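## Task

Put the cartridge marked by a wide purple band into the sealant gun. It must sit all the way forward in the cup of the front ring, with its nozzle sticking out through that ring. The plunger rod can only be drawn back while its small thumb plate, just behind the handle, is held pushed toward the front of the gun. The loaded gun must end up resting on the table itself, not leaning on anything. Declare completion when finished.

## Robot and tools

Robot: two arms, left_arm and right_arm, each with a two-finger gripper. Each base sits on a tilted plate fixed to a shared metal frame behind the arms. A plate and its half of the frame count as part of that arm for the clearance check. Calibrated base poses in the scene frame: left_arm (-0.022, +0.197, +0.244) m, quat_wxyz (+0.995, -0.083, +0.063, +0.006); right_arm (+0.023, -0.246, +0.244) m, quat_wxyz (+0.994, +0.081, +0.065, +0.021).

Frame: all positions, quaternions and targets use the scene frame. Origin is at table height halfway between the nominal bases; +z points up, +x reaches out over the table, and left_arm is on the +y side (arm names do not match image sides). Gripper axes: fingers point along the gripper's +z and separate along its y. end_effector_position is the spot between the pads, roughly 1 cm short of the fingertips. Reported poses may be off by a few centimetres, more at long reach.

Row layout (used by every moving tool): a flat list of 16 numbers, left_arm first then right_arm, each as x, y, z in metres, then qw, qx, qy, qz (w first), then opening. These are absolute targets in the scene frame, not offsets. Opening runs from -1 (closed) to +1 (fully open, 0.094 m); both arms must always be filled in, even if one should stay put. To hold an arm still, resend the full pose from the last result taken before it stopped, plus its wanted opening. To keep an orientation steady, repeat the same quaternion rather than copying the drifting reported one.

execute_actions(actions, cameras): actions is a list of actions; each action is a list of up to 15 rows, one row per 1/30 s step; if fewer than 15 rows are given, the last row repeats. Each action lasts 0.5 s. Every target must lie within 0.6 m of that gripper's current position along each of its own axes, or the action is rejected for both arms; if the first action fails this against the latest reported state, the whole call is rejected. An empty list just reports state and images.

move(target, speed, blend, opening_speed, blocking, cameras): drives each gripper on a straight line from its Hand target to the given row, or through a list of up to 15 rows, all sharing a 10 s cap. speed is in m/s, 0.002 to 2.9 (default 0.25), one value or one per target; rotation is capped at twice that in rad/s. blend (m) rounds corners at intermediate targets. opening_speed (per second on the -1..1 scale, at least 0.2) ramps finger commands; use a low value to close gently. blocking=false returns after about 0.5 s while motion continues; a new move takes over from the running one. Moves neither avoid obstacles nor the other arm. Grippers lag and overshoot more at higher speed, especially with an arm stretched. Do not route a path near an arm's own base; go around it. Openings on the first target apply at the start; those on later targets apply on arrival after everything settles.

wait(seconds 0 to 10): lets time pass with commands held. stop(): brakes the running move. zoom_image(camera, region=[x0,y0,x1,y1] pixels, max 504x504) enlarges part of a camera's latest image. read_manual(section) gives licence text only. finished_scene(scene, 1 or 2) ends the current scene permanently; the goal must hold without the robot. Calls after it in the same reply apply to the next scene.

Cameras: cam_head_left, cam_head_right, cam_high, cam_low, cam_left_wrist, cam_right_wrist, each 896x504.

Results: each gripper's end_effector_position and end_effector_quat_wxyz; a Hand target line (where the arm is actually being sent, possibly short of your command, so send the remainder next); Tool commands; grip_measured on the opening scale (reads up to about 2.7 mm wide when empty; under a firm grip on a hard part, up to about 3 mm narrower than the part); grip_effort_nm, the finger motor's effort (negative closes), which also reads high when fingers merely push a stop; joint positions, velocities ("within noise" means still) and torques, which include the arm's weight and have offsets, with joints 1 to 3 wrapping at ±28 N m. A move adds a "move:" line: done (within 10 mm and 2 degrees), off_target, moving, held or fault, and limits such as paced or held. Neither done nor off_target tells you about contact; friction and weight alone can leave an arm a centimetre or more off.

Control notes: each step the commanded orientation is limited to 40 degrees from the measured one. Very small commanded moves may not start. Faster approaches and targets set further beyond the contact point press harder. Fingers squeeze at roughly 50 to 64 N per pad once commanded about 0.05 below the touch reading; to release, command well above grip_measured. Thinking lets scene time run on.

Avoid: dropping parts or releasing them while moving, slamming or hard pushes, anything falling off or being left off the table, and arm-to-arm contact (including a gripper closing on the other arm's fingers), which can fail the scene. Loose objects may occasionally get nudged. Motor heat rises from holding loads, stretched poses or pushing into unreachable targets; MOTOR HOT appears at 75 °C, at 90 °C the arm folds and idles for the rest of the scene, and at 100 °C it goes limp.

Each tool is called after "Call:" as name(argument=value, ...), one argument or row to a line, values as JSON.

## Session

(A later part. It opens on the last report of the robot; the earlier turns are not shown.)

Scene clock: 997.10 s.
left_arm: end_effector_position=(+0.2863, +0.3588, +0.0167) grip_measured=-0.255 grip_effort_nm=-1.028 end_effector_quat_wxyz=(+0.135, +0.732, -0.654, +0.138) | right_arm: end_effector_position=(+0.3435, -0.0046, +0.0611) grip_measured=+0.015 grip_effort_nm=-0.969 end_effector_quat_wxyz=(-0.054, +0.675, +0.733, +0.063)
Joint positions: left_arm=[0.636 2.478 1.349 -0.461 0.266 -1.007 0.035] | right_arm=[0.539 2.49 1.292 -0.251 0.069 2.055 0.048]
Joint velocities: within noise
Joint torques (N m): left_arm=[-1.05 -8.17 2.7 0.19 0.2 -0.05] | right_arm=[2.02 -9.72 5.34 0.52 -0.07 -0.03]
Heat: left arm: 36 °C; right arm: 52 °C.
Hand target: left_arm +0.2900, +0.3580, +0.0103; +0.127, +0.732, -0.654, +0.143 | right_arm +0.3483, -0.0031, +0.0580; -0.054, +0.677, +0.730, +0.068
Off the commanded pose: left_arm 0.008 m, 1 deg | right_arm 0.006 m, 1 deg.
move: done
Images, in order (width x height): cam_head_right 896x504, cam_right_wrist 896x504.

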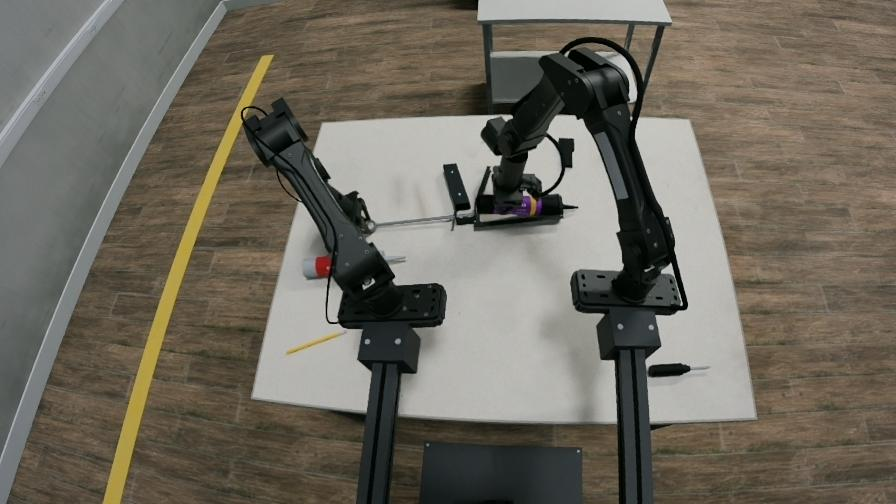

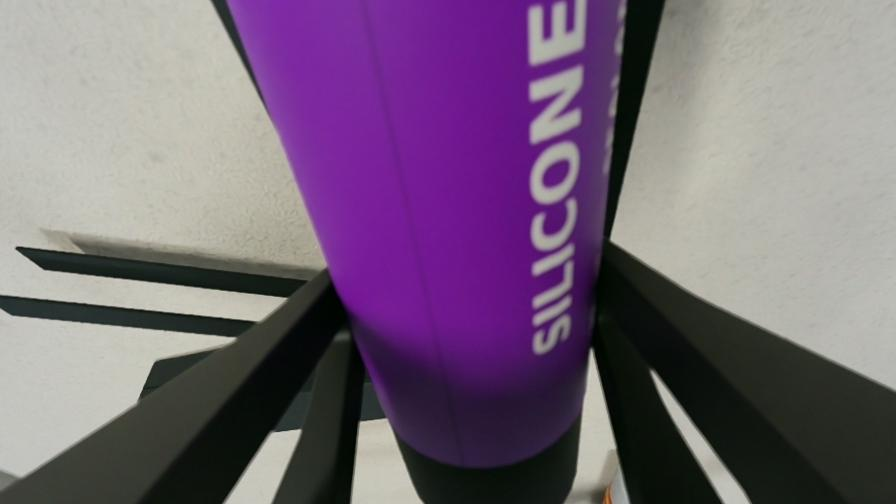

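Call:
move(
  target=[
    [0.290, 0.358, 0.010, 0.1271, 0.7324, -0.6536, 0.1424, -0.45, 0.3485, 0.006, 0.058, -0.0543, 0.6773, 0.7305, 0.0683, -0.05],
  ],
  speed=0.04,
  cameras=["cam_head_right"],
)

Call:
zoom_image(
  camera="cam_head_right",
  region=[440, 170, 590, 235],
)

Call:
move(
  target=[
    [0.290, 0.358, 0.010, 0.1271, 0.7324, -0.6536, 0.1424, -0.45, 0.3485, 0.002, 0.044, -0.0307, 0.6792, 0.7319, 0.0463, -0.05],
  ],
  speed=0.04,
  cameras=["cam_head_right","cam_high"],
)

Call:
zoom_image(
  camera="cam_head_right",
  region=[440, 170, 590, 235],
)

Call:
zoom_image(
  camera="cam_high",
  region=[410, 280, 510, 400],
)

Scene clock: 1004.20 s.
left_arm: end_effector_position=(+0.2863, +0.3588, +0.0167) grip_measured=-0.255 grip_effort_nm=-1.028 end_effector_quat_wxyz=(+0.135, +0.732, -0.654, +0.138) | right_arm: end_effector_position=(+0.3440, -0.0043, +0.0610) grip_measured=+0.013 grip_effort_nm=-1.004 end_effector_quat_wxyz=(-0.056, +0.676, +0.733, +0.057)
Joint positions: left_arm=[0.636 2.478 1.349 -0.461 0.266 -1.007 0.035] | right_arm=[0.539 2.498 1.312 -0.276 0.069 2.057 0.048]
Joint velocities: within noise
Joint torques (N m): left_arm=[-1.16 -8.14 2.71 0.2 0.2 -0.05] | right_arm=[3.74 -9.18 6.01 0.59 -0.06 0.14]
Heat: left arm: 36 °C; right arm: 52 °C.
Hand target: left_arm +0.2900, +0.3580, +0.0103; +0.127, +0.732, -0.654, +0.143 | right_arm +0.3482, +0.0058, +0.0583; -0.054, +0.677, +0.731, +0.068
Off the commanded pose: left_arm 0.008 m, 1 deg | right_arm 0.012 m, 1 deg.
move: off_target (right_arm)
Images, in order (width x height): cam_head_right 896x504.

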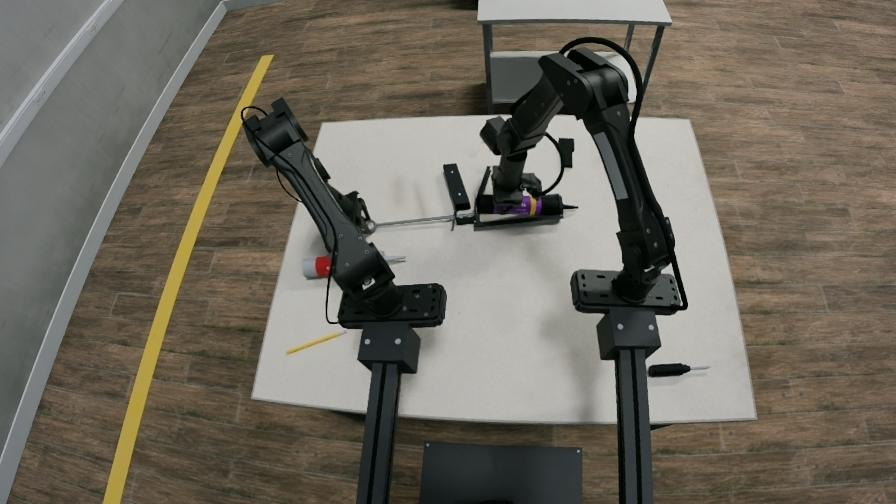

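Scaled by 3.360 from the camera's 896x504 image, which has a finer 1280x720 frame.

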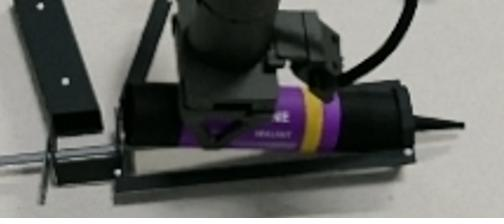

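Scene clock: 1005.33 s.
left_arm: end_effector_position=(+0.2863, +0.3588, +0.0167) grip_measured=-0.255 grip_effort_nm=-1.033 end_effector_quat_wxyz=(+0.135, +0.732, -0.654, +0.138) | right_arm: end_effector_position=(+0.3442, -0.0045, +0.0596) grip_measured=+0.013 grip_effort_nm=-1.004 end_effector_quat_wxyz=(-0.052, +0.676, +0.734, +0.038)
Joint positions: left_arm=[0.636 2.478 1.349 -0.461 0.266 -1.007 0.035] | right_arm=[0.546 2.52 1.361 -0.34 0.089 2.068 0.048]
Joint velocities: within noise
Joint torques (N m): left_arm=[-0.98 -8.21 2.63 0.22 0.17 -0.04] | right_arm=[3.99 -6.99 5.31 0.95 0.29 0.18]
Heat: left arm: 36 °C; right arm: 52 °C.
Hand target: left_arm +0.2900, +0.3580, +0.0103; +0.127, +0.732, -0.654, +0.143 | right_arm +0.3479, +0.0014, +0.0451; -0.031, +0.679, +0.732, +0.046
Off the commanded pose: left_arm 0.008 m, 1 deg | right_arm 0.017 m, 3 deg.
move: off_target (right_arm)
Images, in order (width x height): cam_head_right 896x504, cam_high 896x504.

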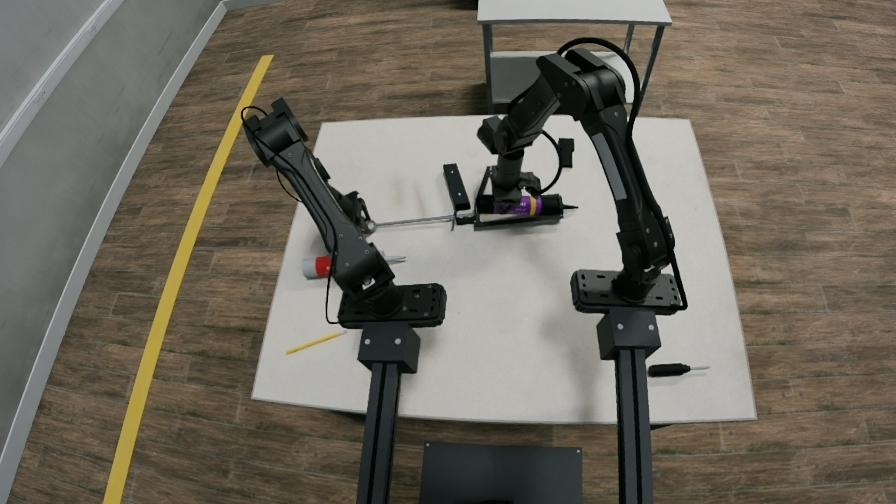

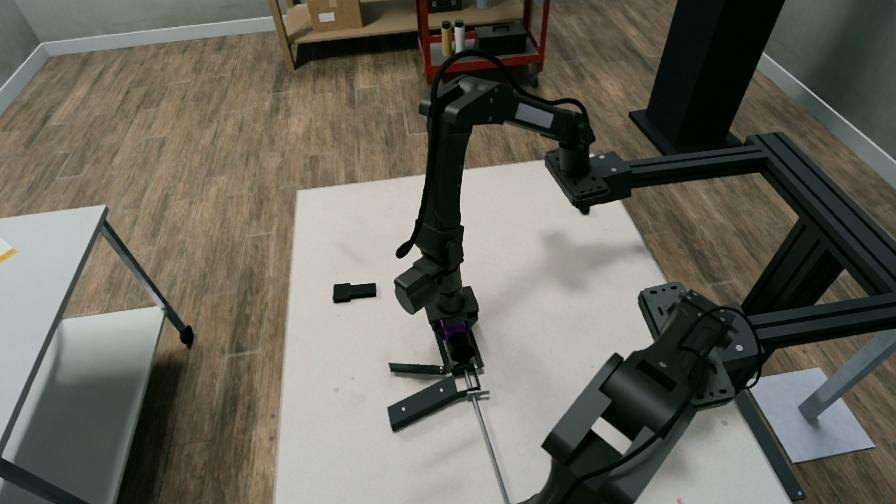

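Scaled by 3.360 from the camera's 896x504 image, which has a finer 1280x720 frame.

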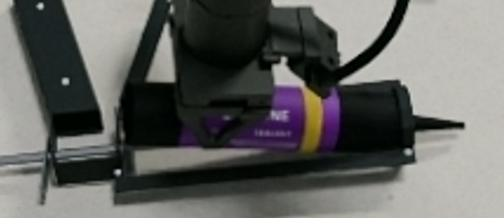

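Scaled by 4.200 from the camera's 896x504 image, which has a finer 1280x720 frame.

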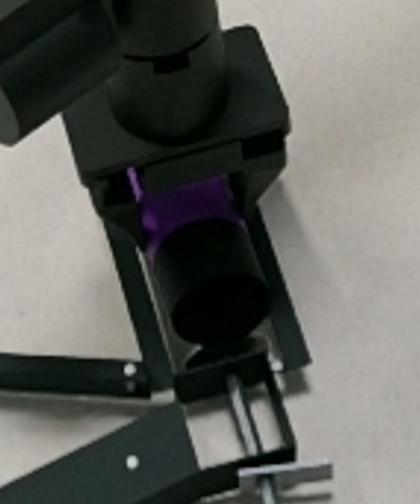

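Call:
move(
  target=[
    [0.290, 0.358, 0.012, 0.1271, 0.7324, -0.6536, 0.1424, 0.1, 0.3485, 0.000, 0.060, -0.0543, 0.6773, 0.7305, 0.0683, -0.05],
    [0.290, 0.38, 0.12, 0.1271, 0.7324, -0.6536, 0.1424, 0.3, 0.3485, 0.000, 0.060, -0.0543, 0.6773, 0.7305, 0.0683, -0.05],
    [0.22, 0.12, 0.15, 0.7071, 0, 0.7071, 0, 0.3, 0.3485, 0.000, 0.060, -0.0543, 0.6773, 0.7305, 0.0683, -0.05],
  ],
  speed=[0.05,0.15,0.2],
)

Scene clock: 1027.53 s.
left_arm: end_effector_position=(+0.2242, +0.1479, +0.1354) grip_measured=+0.297 grip_effort_nm=0.139 end_effector_quat_wxyz=(+0.482, -0.193, +0.848, +0.105) | right_arm: end_effector_position=(+0.3434, -0.0040, +0.0600) grip_measured=+0.013 grip_effort_nm=-1.009 end_effector_quat_wxyz=(-0.051, +0.675, +0.734, +0.049)
Joint positions: left_arm=[-0.804 2.649 0.249 1.498 -1.114 -0.755 0.061] | right_arm=[0.546 2.507 1.329 -0.298 0.084 2.063 0.048]
Joint velocities: within noise
Joint torques (N m): left_arm=[-0.99 -5.5 -2.36 1.09 -0.35 -0.01] | right_arm=[2.13 -11.33 3.04 0.86 -0.22 -0.01]
Heat: left arm: 37 °C; right arm: 51 °C.
Hand target: left_arm +0.2245, +0.1504, +0.1368; +0.483, -0.197, +0.846, +0.107 | right_arm +0.3485, -0.0001, +0.0603; -0.054, +0.677, +0.731, +0.068
Off the commanded pose: left_arm 0.032 m, 40 deg | right_arm 0.007 m, 2 deg.
move: held (left_arm; a check stopped the path); path passed 2 of 3 targets; target 2's new opening was sent with left_arm's hand 0.022 m and 3 deg from that target; limits=held
pose unreachable (left arm): on one or more control steps of this call, first in action 0 (counted from 0), this arm could not follow its commanded pose, so it was not sent that pose on those steps. It may still have moved: this result reports where it is.
cause: moving toward the commanded pose would bring two parts of the arm too close to each other (its forearm (the part past joint 3) and its base or mounting, with joints 1 (waist) to 3 (elbow) between them).

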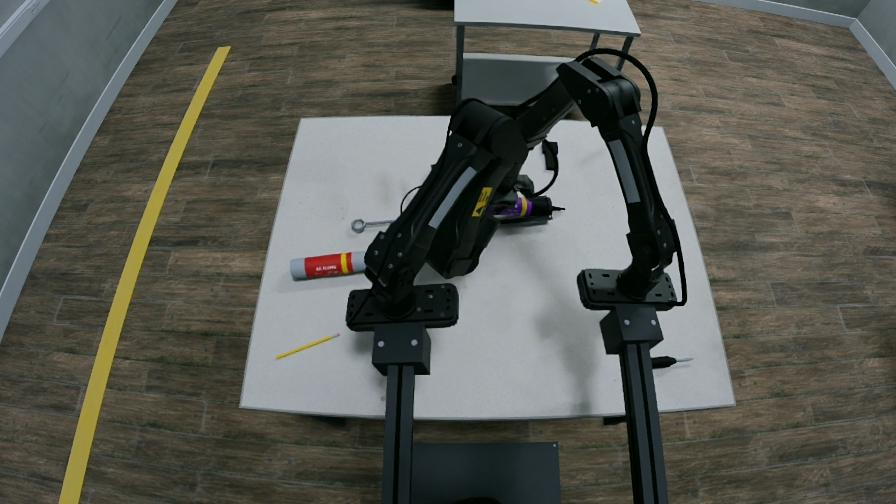

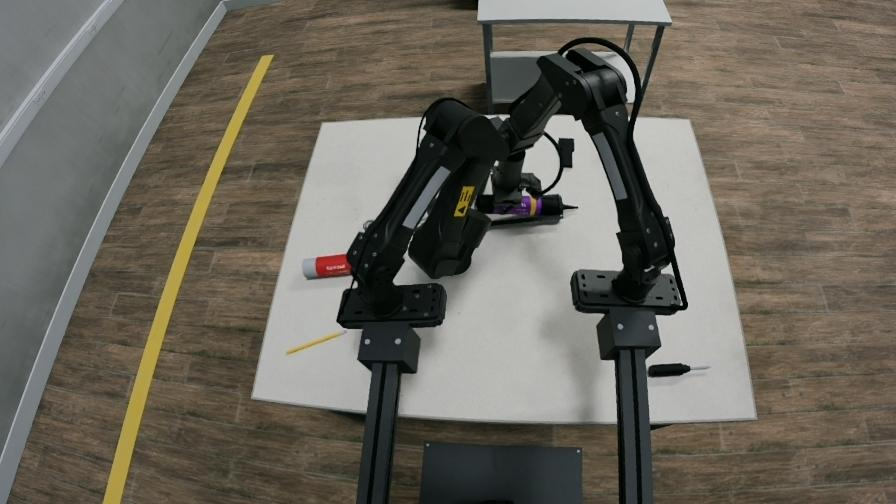

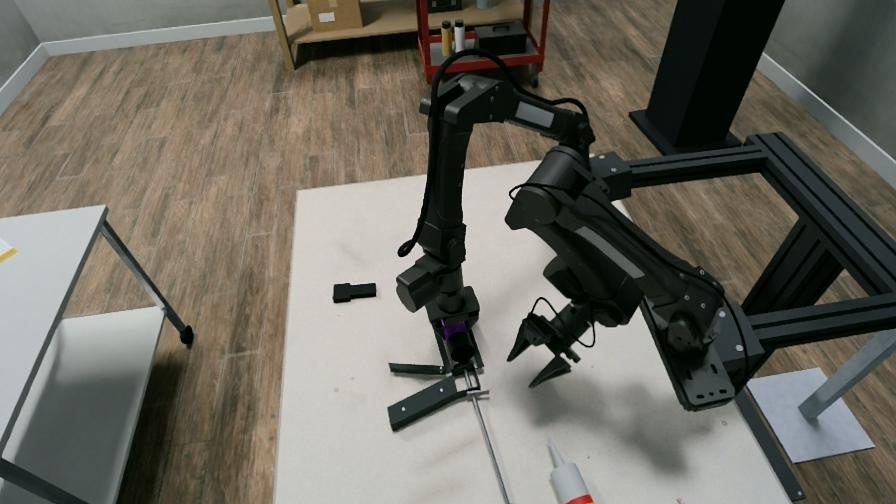

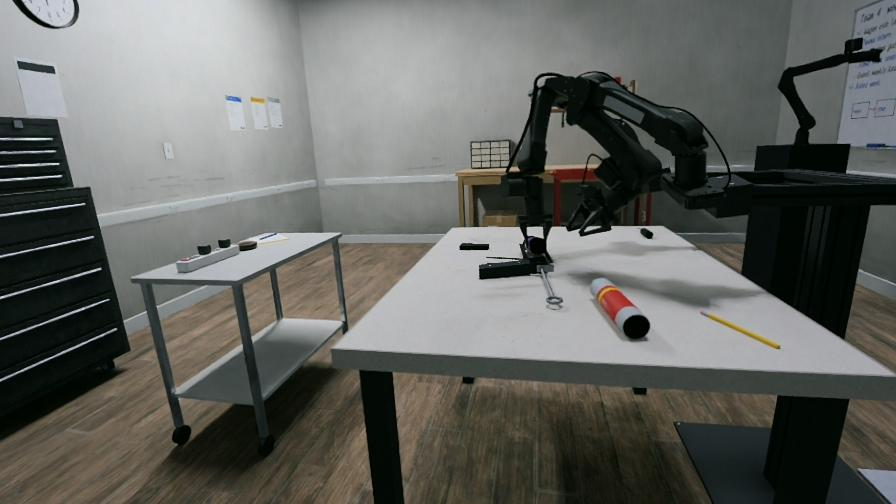

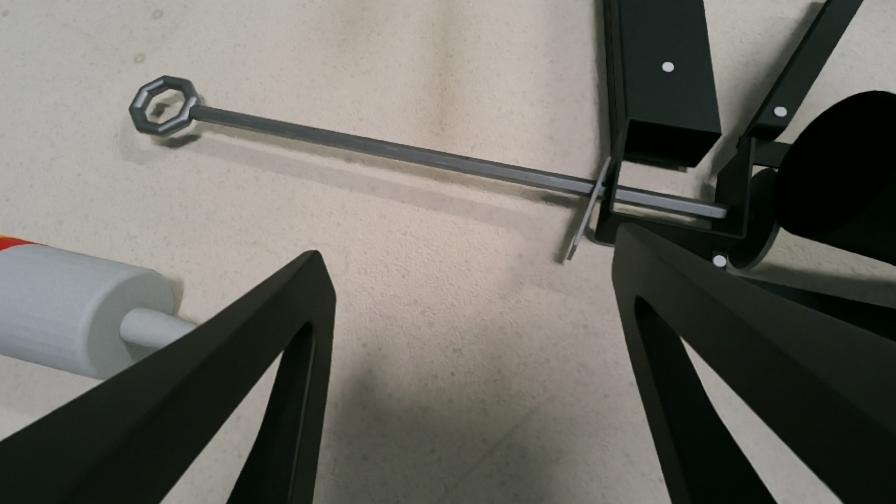

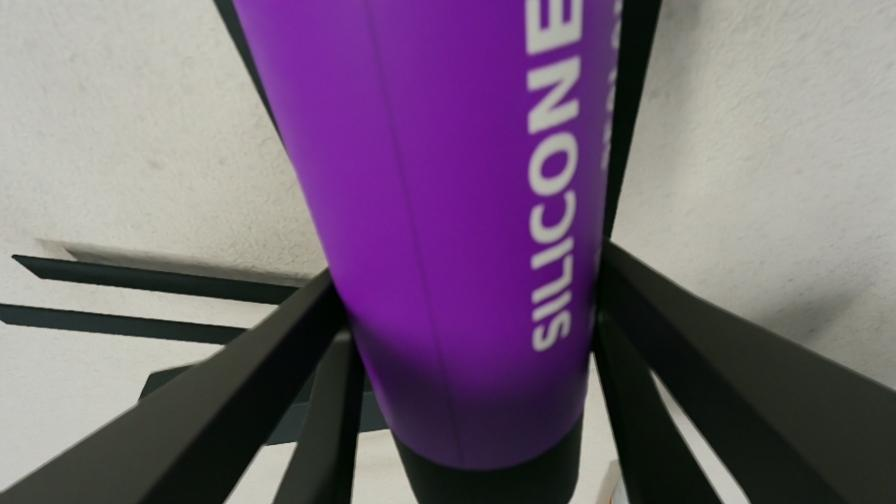

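Call:
zoom_image(
  camera="cam_left_wrist",
  region=[560, 60, 896, 340],
)

Scaled by 1.500 from the camera's 896x504 image, which has a finer 1280x720 frame.

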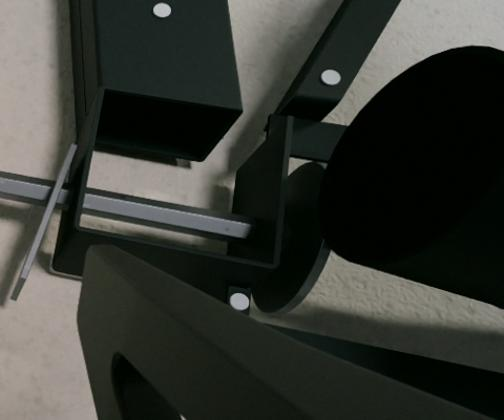

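Call:
move(
  target=[
    [0.27, 0.34, 0.14, 0.1271, 0.7324, -0.6536, 0.1424, 0.3, 0.3485, 0.000, 0.060, -0.0543, 0.6773, 0.7305, 0.0683, -0.05],
    [0.289, 0.358, 0.05, 0.1271, 0.7324, -0.6536, 0.1424, 0.1, 0.3485, 0.000, 0.060, -0.0543, 0.6773, 0.7305, 0.0683, -0.05],
  ],
  speed=[0.25,0.12],
  cameras=["cam_left_wrist","cam_high","cam_head_right"],
)

Scene clock: 1062.27 s.
left_arm: end_effector_position=(+0.2859, +0.3550, +0.0561) grip_measured=+0.103 grip_effort_nm=-0.134 end_effector_quat_wxyz=(+0.131, +0.734, -0.652, +0.137) | right_arm: end_effector_position=(+0.3434, -0.0040, +0.0600) grip_measured=+0.013 grip_effort_nm=-1.004 end_effector_quat_wxyz=(-0.051, +0.675, +0.734, +0.049)
Joint positions: left_arm=[0.622 2.337 1.272 -0.511 0.263 -1.029 0.052] | right_arm=[0.546 2.507 1.329 -0.298 0.084 2.063 0.048]
Joint velocities: within noise
Joint torques (N m): left_arm=[-0.29 -7.32 4.64 0.03 0.23 0.16] | right_arm=[2.11 -11.38 3.06 0.84 -0.2 -0.03]
Heat: left arm: 37 °C; right arm: 54 °C.
Hand target: left_arm +0.2888, +0.3580, +0.0502; +0.127, +0.732, -0.654, +0.142 | right_arm +0.3485, -0.0001, +0.0603; -0.054, +0.677, +0.731, +0.068
Off the commanded pose: left_arm 0.008 m, 1 deg | right_arm 0.007 m, 2 deg.
move: done
Images, in order (width x height): cam_head_right 896x504, cam_high 896x504, cam_left_wrist 896x504.

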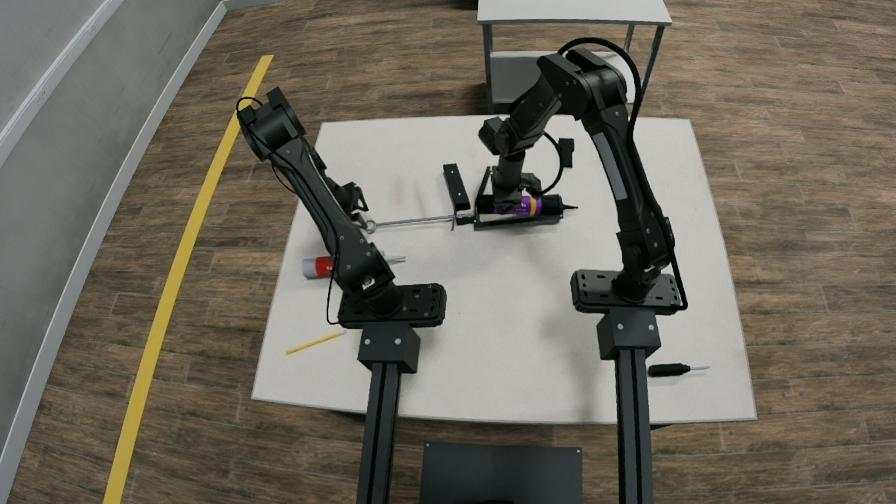

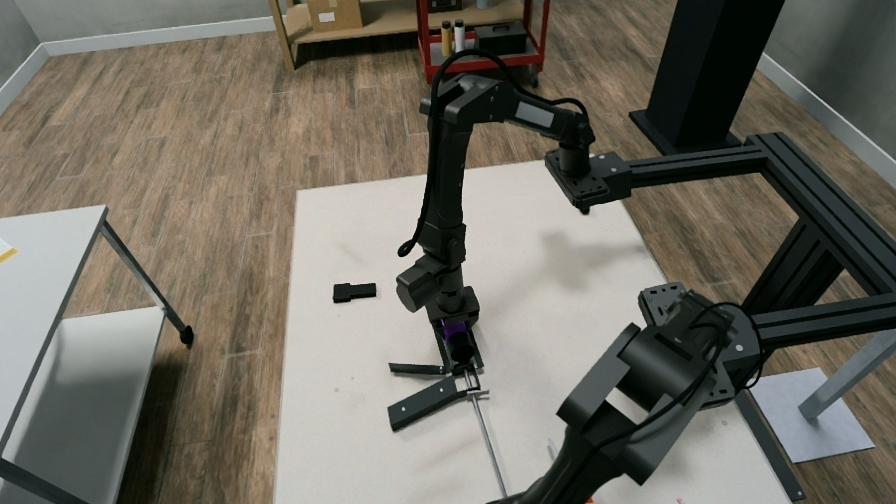

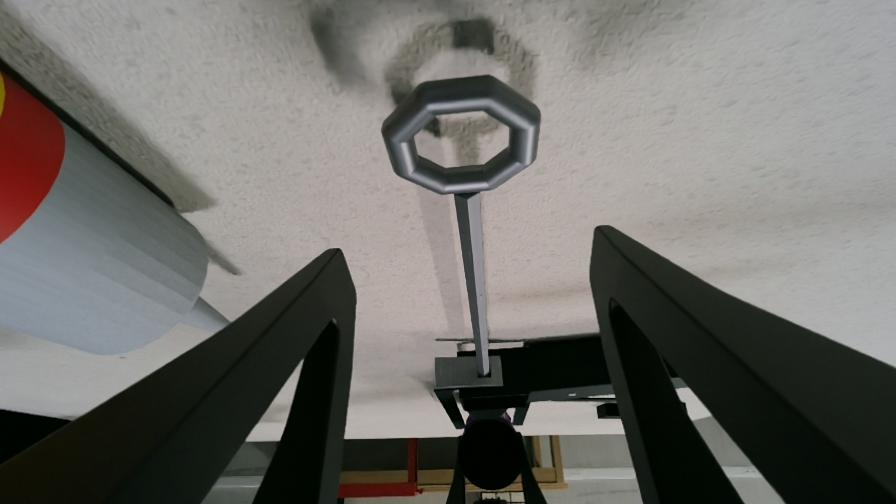

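Call:
move(
  target=[
    [0.289, 0.361, 0.012, 0.1271, 0.7324, -0.6536, 0.1424, 0.1, 0.3485, 0.000, 0.060, -0.0543, 0.6773, 0.7305, 0.0683, -0.05],
    [0.289, 0.361, 0.012, 0.1271, 0.7324, -0.6536, 0.1424, -0.45, 0.3485, 0.000, 0.060, -0.0543, 0.6773, 0.7305, 0.0683, -0.05],
  ],
  speed=[0.1,0.1],
  opening_speed=0.4,
  cameras=["cam_left_wrist"],
)

Call:
zoom_image(
  camera="cam_left_wrist",
  region=[400, 360, 580, 504],
)

Scene clock: 1067.93 s.
left_arm: end_effector_position=(+0.2872, +0.3594, +0.0189) grip_measured=-0.256 grip_effort_nm=-1.023 end_effector_quat_wxyz=(+0.130, +0.734, -0.652, +0.137) | right_arm: end_effector_position=(+0.3434, -0.0038, +0.0600) grip_measured=+0.013 grip_effort_nm=-1.009 end_effector_quat_wxyz=(-0.051, +0.675, +0.734, +0.049)
Joint positions: left_arm=[0.635 2.465 1.336 -0.448 0.263 -1.015 0.035] | right_arm=[0.546 2.507 1.329 -0.297 0.083 2.063 0.048]
Joint velocities: within noise
Joint torques (N m): left_arm=[-0.28 -7.54 4.08 0.03 0.2 0.12] | right_arm=[2.04 -11.37 3.04 0.83 -0.2 -0.03]
Heat: left arm: 37 °C; right arm: 54 °C.
Hand target: left_arm +0.2889, +0.3609, +0.0122; +0.127, +0.732, -0.654, +0.142 | right_arm +0.3486, +0.0000, +0.0603; -0.054, +0.677, +0.731, +0.068
Off the commanded pose: left_arm 0.007 m, 1 deg | right_arm 0.006 m, 2 deg.
move: done
Images, in order (width x height): cam_left_wrist 896x504.

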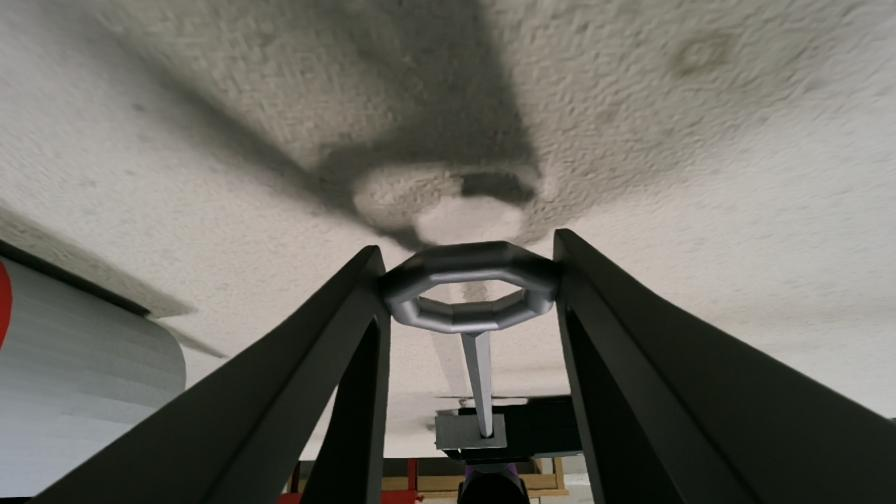

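Scaled by 2.800 from the camera's 896x504 image, which has a finer 1280x720 frame.

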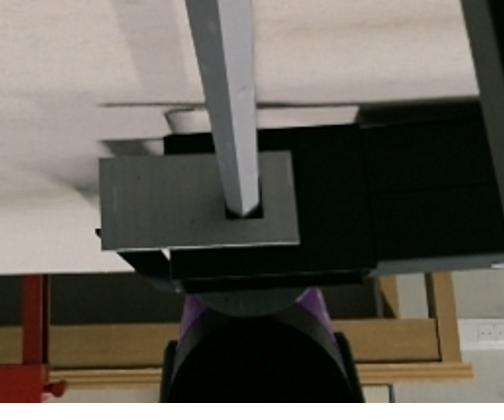

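Call:
move(
  target=[
    [0.289, 0.361, 0.012, 0.1271, 0.7324, -0.6536, 0.1424, -0.45, 0.346, -0.022, 0.056, -0.0543, 0.6773, 0.7305, 0.0683, -0.1],
  ],
  speed=0.05,
  cameras=["cam_head_right"],
)

Call:
zoom_image(
  camera="cam_head_right",
  region=[440, 170, 590, 235],
)

Call:
move(
  target=[
    [0.289, 0.361, 0.012, 0.1271, 0.7324, -0.6536, 0.1424, -0.45, 0.346, -0.022, 0.040, -0.0307, 0.6792, 0.7319, 0.0463, -0.1],
  ],
  speed=0.05,
  cameras=["cam_head_right","cam_high"],
)

Call:
zoom_image(
  camera="cam_head_right",
  region=[440, 170, 590, 235],
)

Scene clock: 1074.27 s.
left_arm: end_effector_position=(+0.2872, +0.3594, +0.0189) grip_measured=-0.256 grip_effort_nm=-1.028 end_effector_quat_wxyz=(+0.130, +0.734, -0.652, +0.137) | right_arm: end_effector_position=(+0.3434, -0.0059, +0.0596) grip_measured=+0.013 grip_effort_nm=-1.009 end_effector_quat_wxyz=(-0.070, +0.672, +0.733, +0.079)
Joint positions: left_arm=[0.635 2.465 1.336 -0.448 0.263 -1.015 0.035] | right_arm=[0.517 2.482 1.261 -0.206 0.027 2.028 0.048]
Joint velocities: within noise
Joint torques (N m): left_arm=[-0.34 -7.61 4.21 0.04 0.2 0.14] | right_arm=[0.61 -11.17 2.33 0.46 0.23 -0.14]
Heat: left arm: 37 °C; right arm: 54 °C.
Hand target: left_arm +0.2889, +0.3609, +0.0122; +0.127, +0.732, -0.654, +0.142 | right_arm +0.3457, -0.0217, +0.0561; -0.055, +0.677, +0.731, +0.068
Off the commanded pose: left_arm 0.007 m, 1 deg | right_arm 0.017 m, 2 deg.
move: off_target (right_arm)
Images, in order (width x height): cam_head_right 896x504.

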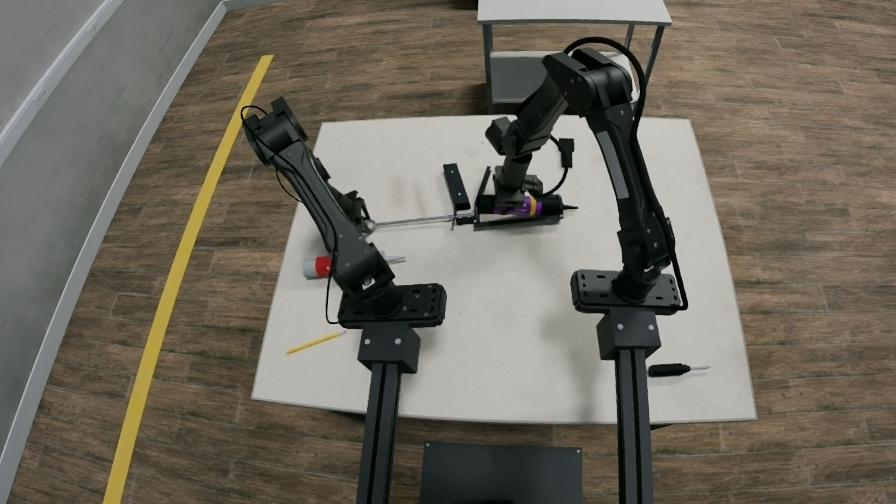

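Scaled by 3.360 from the camera's 896x504 image, which has a finer 1280x720 frame.

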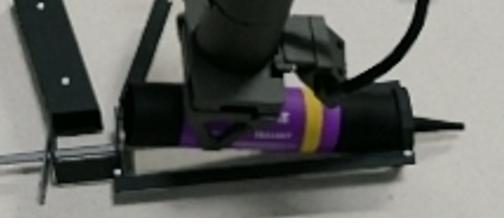

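Scene clock: 1075.30 s.
left_arm: end_effector_position=(+0.2872, +0.3594, +0.0189) grip_measured=-0.256 grip_effort_nm=-1.028 end_effector_quat_wxyz=(+0.130, +0.734, -0.652, +0.137) | right_arm: end_effector_position=(+0.3443, -0.0059, +0.0593) grip_measured=+0.013 grip_effort_nm=-1.009 end_effector_quat_wxyz=(-0.068, +0.673, +0.733, +0.071)
Joint positions: left_arm=[0.635 2.465 1.336 -0.448 0.263 -1.015 0.035] | right_arm=[0.52 2.49 1.282 -0.233 0.036 2.033 0.048]
Joint velocities: within noise
Joint torques (N m): left_arm=[-0.32 -7.56 4.27 0.05 0.22 0.13] | right_arm=[1.92 -7.01 4.53 0.58 0.74 0.04]
Heat: left arm: 37 °C; right arm: 54 °C.
Hand target: left_arm +0.2889, +0.3609, +0.0122; +0.127, +0.732, -0.654, +0.142 | right_arm +0.3451, -0.0223, +0.0416; -0.032, +0.679, +0.732, +0.047
Off the commanded pose: left_arm 0.007 m, 1 deg | right_arm 0.025 m, 5 deg.
move: off_target (right_arm)
Images, in order (width x height): cam_head_right 896x504, cam_high 896x504.

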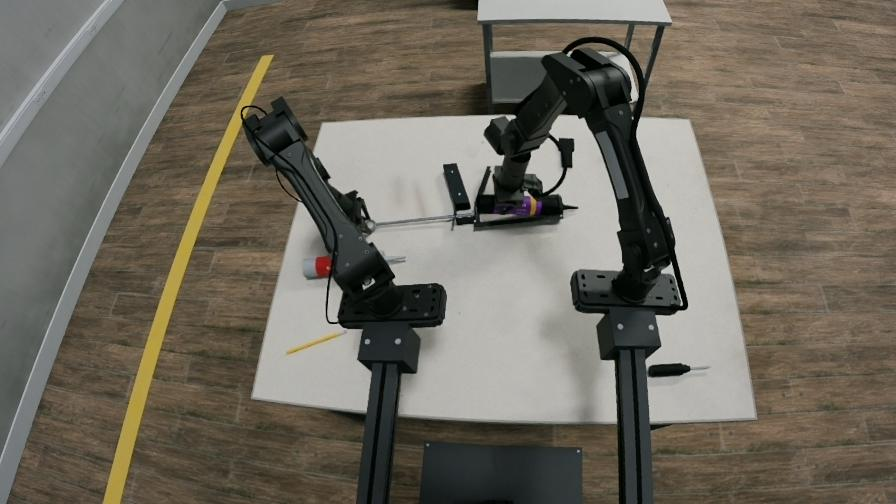

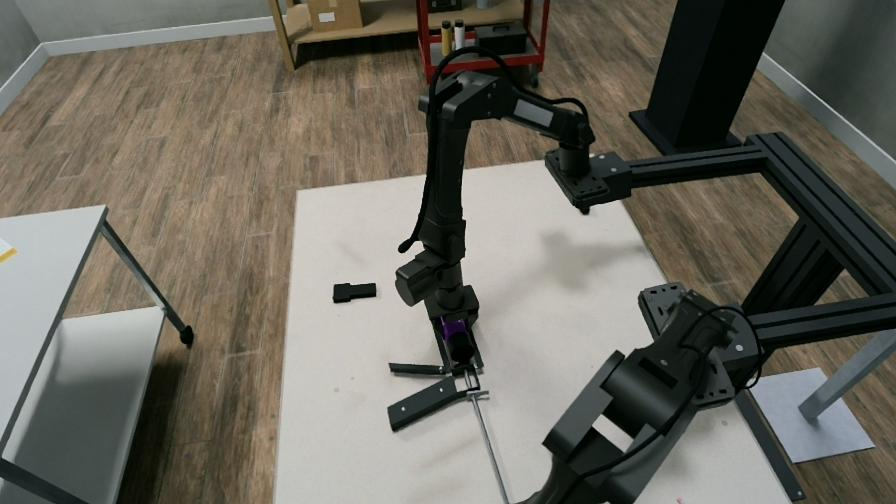

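Scaled by 3.360 from the camera's 896x504 image, which has a finer 1280x720 frame.

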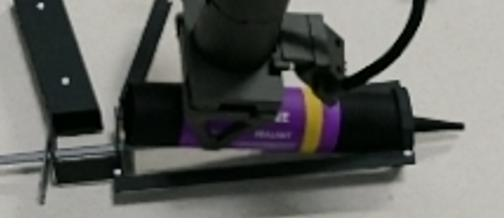

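Call:
move(
  target=[
    [0.289, 0.361, 0.012, 0.1271, 0.7324, -0.6536, 0.1424, -0.45, 0.3455, -0.008, 0.060, -0.0543, 0.6773, 0.7305, 0.0683, 0.05],
    [0.289, 0.361, 0.012, 0.1271, 0.7324, -0.6536, 0.1424, -0.45, 0.3455, -0.008, 0.062, -0.0543, 0.6773, 0.7305, 0.0683, 0.5],
    [0.289, 0.361, 0.012, 0.1271, 0.7324, -0.6536, 0.1424, -0.45, 0.3455, -0.008, 0.15, -0.0543, 0.6773, 0.7305, 0.0683, 0.5],
  ],
  speed=[0.05,0.05,0.12],
  opening_speed=0.4,
  cameras=["cam_head_right","cam_high"],
)

Call:
zoom_image(
  camera="cam_head_right",
  region=[440, 170, 590, 235],
)

Scene clock: 1105.20 s.
left_arm: end_effector_position=(+0.2872, +0.3594, +0.0189) grip_measured=-0.256 grip_effort_nm=-1.033 end_effector_quat_wxyz=(+0.130, +0.734, -0.653, +0.137) | right_arm: end_effector_position=(+0.3443, -0.0104, +0.1374) grip_measured=+0.497 grip_effort_nm=0.168 end_effector_quat_wxyz=(-0.063, +0.679, +0.729, +0.065)
Joint positions: left_arm=[0.635 2.465 1.336 -0.448 0.263 -1.014 0.035] | right_arm=[0.558 2.261 1.261 -0.45 0.054 2.086 0.07]
Joint velocities: within noise
Joint torques (N m): left_arm=[-0.34 -7.54 4.16 0.03 0.2 0.16] | right_arm=[3.93 -13.05 5.14 0.13 0.11 0.08]
Heat: left arm: 38 °C; right arm: 53 °C.
Hand target: left_arm +0.2889, +0.3609, +0.0122; +0.127, +0.732, -0.654, +0.142 | right_arm +0.3455, -0.0080, +0.1497; -0.054, +0.677, +0.730, +0.069
Off the commanded pose: left_arm 0.007 m, 1 deg | right_arm 0.013 m, 1 deg.
move: off_target (right_arm)
Images, in order (width x height): cam_head_right 896x504, cam_high 896x504.

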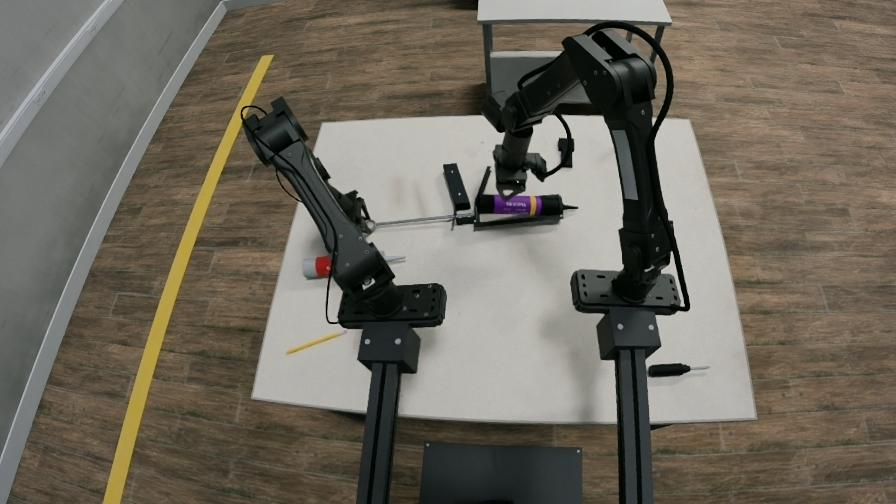

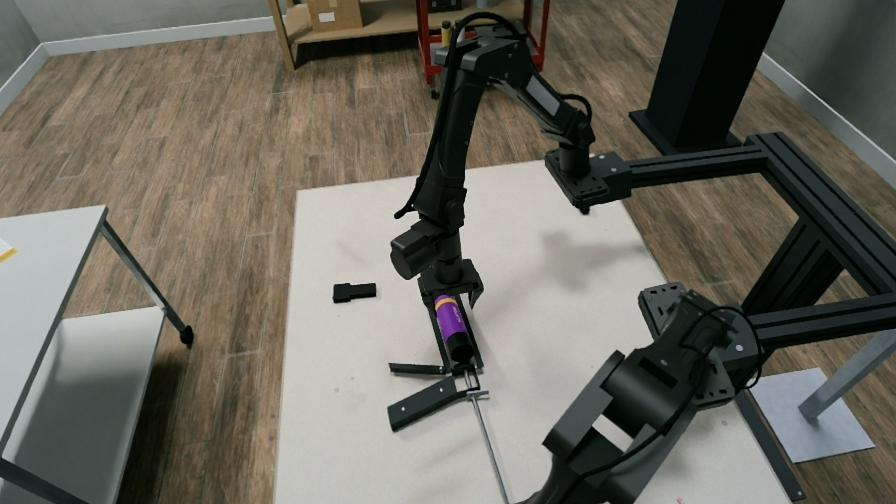

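Scaled by 3.360 from the camera's 896x504 image, which has a finer 1280x720 frame.

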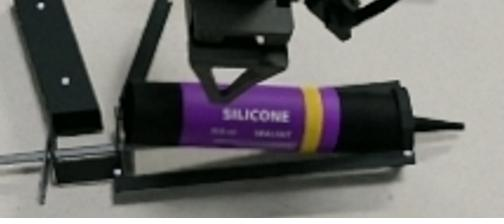

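Call:
move(
  target=[
    [0.289, 0.361, 0.012, 0.1271, 0.7324, -0.6536, 0.1424, -0.45, 0.41, -0.06, 0.16, 0, 0, 1, 0, 0.5],
    [0.289, 0.361, 0.012, 0.1271, 0.7324, -0.6536, 0.1424, -0.45, 0.425, -0.13, 0.085, -0.2164, 0, 0.9763, 0, 1],
  ],
  speed=[0.2,0.12],
  cameras=["cam_right_wrist","cam_head_right"],
)

Call:
zoom_image(
  camera="cam_right_wrist",
  region=[250, 0, 750, 300],
)

Scene clock: 1116.03 s.
left_arm: end_effector_position=(+0.2872, +0.3594, +0.0189) grip_measured=-0.256 grip_effort_nm=-1.023 end_effector_quat_wxyz=(+0.130, +0.734, -0.653, +0.137) | right_arm: end_effector_position=(+0.4265, -0.1317, +0.0871) grip_measured=+0.997 grip_effort_nm=0.168 end_effector_quat_wxyz=(-0.209, +0.001, +0.978, -0.004)
Joint positions: left_arm=[0.635 2.465 1.336 -0.448 0.263 -1.014 0.035] | right_arm=[0.205 2.83 2.26 -1.32 0.082 0.295 0.094]
Joint velocities: within noise
Joint torques (N m): left_arm=[-0.27 -7.65 4.31 0.07 0.19 0.12] | right_arm=[2.66 -11.93 7.24 -0.8 -0.16 -0.02]
Heat: left arm: 38 °C; right arm: 53 °C.
Hand target: left_arm +0.2889, +0.3609, +0.0122; +0.127, +0.732, -0.654, +0.142 | right_arm +0.4249, -0.1300, +0.0850; -0.216, +0.000, +0.976, +0.000
Off the commanded pose: left_arm 0.007 m, 1 deg | right_arm 0.003 m, 1 deg.
move: done
Images, in order (width x height): cam_head_right 896x504, cam_right_wrist 896x504.

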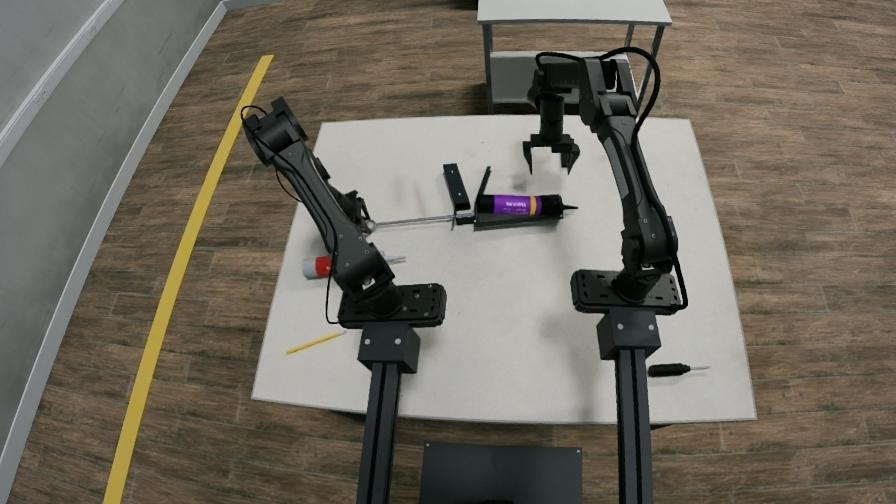

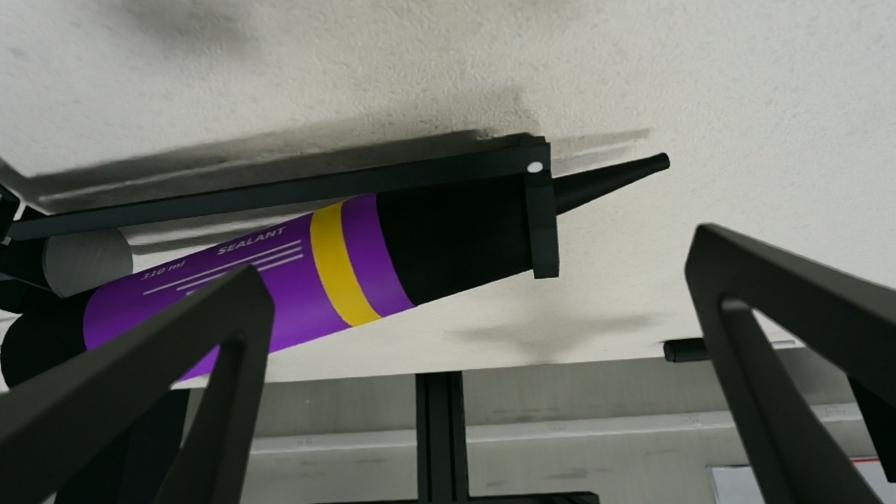

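Scaled by 1.008 from the camera's 896x504 image, which has a finer 1280x720 frame.

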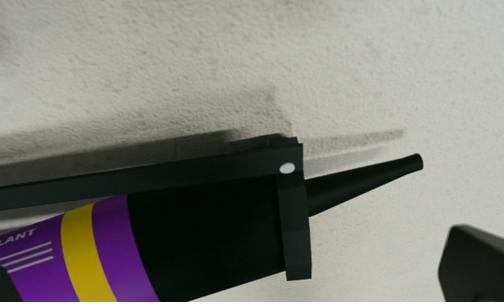

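Call:
move(
  target=[
    [0.289, 0.361, 0.012, 0.1271, 0.7324, -0.6536, 0.1424, -0.45, 0.40, -0.18, 0.088, -0.2588, 0, 0.9659, 0, 1],
  ],
  speed=[0.12],
  cameras=["cam_right_wrist"],
)

Call:
zoom_image(
  camera="cam_right_wrist",
  region=[300, 50, 650, 300],
)

Scene clock: 1128.20 s.
left_arm: end_effector_position=(+0.2872, +0.3594, +0.0189) grip_measured=-0.256 grip_effort_nm=-1.023 end_effector_quat_wxyz=(+0.130, +0.734, -0.653, +0.137) | right_arm: end_effector_position=(+0.3890, -0.1796, +0.0724) grip_measured=+0.997 grip_effort_nm=0.164 end_effector_quat_wxyz=(-0.277, +0.002, +0.961, -0.002)
Joint positions: left_arm=[0.635 2.465 1.336 -0.448 0.263 -1.014 0.035] | right_arm=[0.101 2.807 2.111 -1.322 0.081 0.211 0.094]
Joint velocities: within noise
Joint torques (N m): left_arm=[-0.31 -7.62 4.21 0.03 0.22 0.14] | right_arm=[2.82 -16.8 4.21 -0.96 0.01 -0.02]
Heat: left arm: 38 °C; right arm: 54 °C.
Hand target: left_arm +0.2889, +0.3609, +0.0122; +0.127, +0.732, -0.654, +0.142 | right_arm +0.3996, -0.1800, +0.0878; -0.259, +0.000, +0.966, +0.000
Off the commanded pose: left_arm 0.007 m, 1 deg | right_arm 0.019 m, 2 deg.
move: off_target (right_arm)
Images, in order (width x height): cam_right_wrist 896x504.

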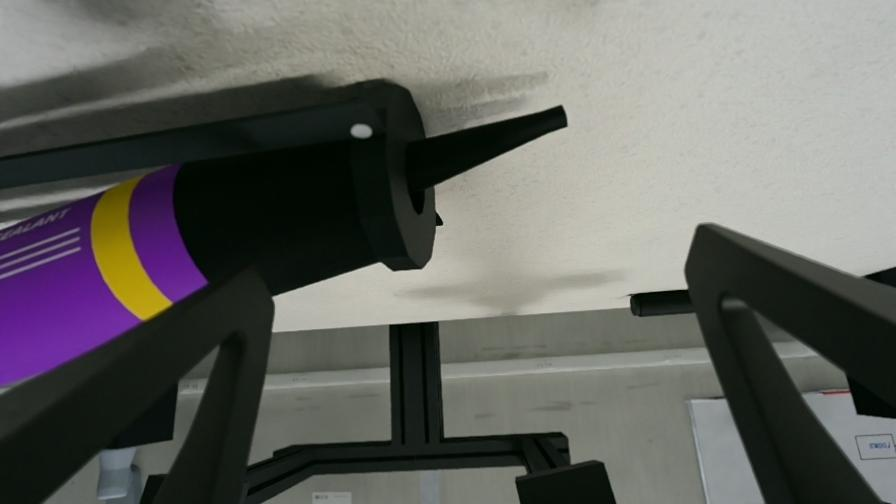

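Scaled by 1.440 from the camera's 896x504 image, which has a finer 1280x720 frame.

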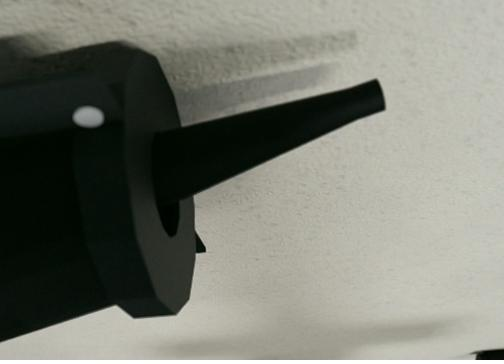

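Call:
move(
  target=[
    [0.289, 0.361, 0.012, 0.1271, 0.7324, -0.6536, 0.1424, -0.45, 0.41, -0.10, 0.15, 0, 0, 1, 0, 0.5],
    [0.289, 0.361, 0.012, 0.1271, 0.7324, -0.6536, 0.1424, -0.45, 0.350, 0.0, 0.14, -0.0703, 0.6757, 0.7292, 0.083, 0.5],
    [0.289, 0.361, 0.012, 0.1271, 0.7324, -0.6536, 0.1424, -0.45, 0.3485, -0.001, 0.075, -0.0703, 0.6757, 0.7292, 0.083, 0.5],
    [0.289, 0.361, 0.012, 0.1271, 0.7324, -0.6536, 0.1424, -0.45, 0.3485, -0.003, 0.058, -0.0703, 0.6757, 0.7292, 0.083, 0.5],
  ],
  speed=[0.12,0.2,0.12,0.1],
  cameras=["cam_right_wrist","cam_head_right"],
)

Scene clock: 1154.97 s.
left_arm: end_effector_position=(+0.2872, +0.3594, +0.0189) grip_measured=-0.256 grip_effort_nm=-1.023 end_effector_quat_wxyz=(+0.130, +0.734, -0.653, +0.137) | right_arm: end_effector_position=(+0.3473, -0.0034, +0.0617) grip_measured=+0.503 grip_effort_nm=-0.120 end_effector_quat_wxyz=(-0.068, +0.675, +0.730, +0.081)
Joint positions: left_arm=[0.635 2.465 1.336 -0.448 0.263 -1.014 0.035] | right_arm=[0.52 2.483 1.277 -0.215 0.031 2.037 0.071]
Joint velocities: within noise
Joint torques (N m): left_arm=[-0.34 -7.62 4.11 0.01 0.23 0.12] | right_arm=[2.21 -9.89 4.31 0.58 -0.13 -0.02]
Heat: left arm: 38 °C; right arm: 58 °C.
Hand target: left_arm +0.2889, +0.3609, +0.0122; +0.127, +0.732, -0.654, +0.142 | right_arm +0.3485, -0.0030, +0.0581; -0.070, +0.676, +0.729, +0.083
Off the commanded pose: left_arm 0.007 m, 1 deg | right_arm 0.004 m, 0 deg.
move: done
Images, in order (width x height): cam_head_right 896x504, cam_right_wrist 896x504.

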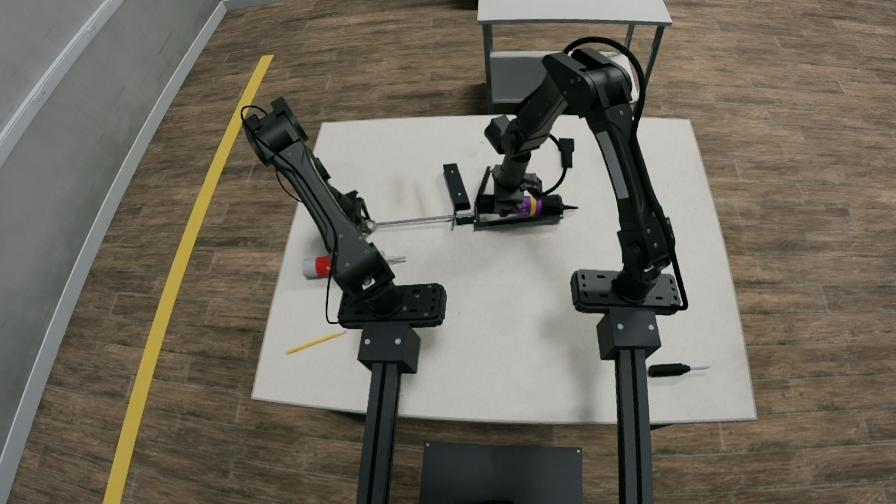

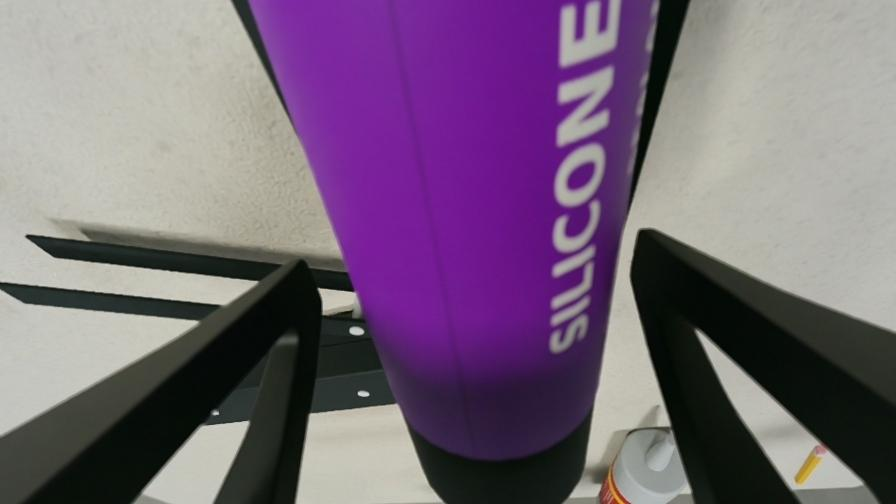

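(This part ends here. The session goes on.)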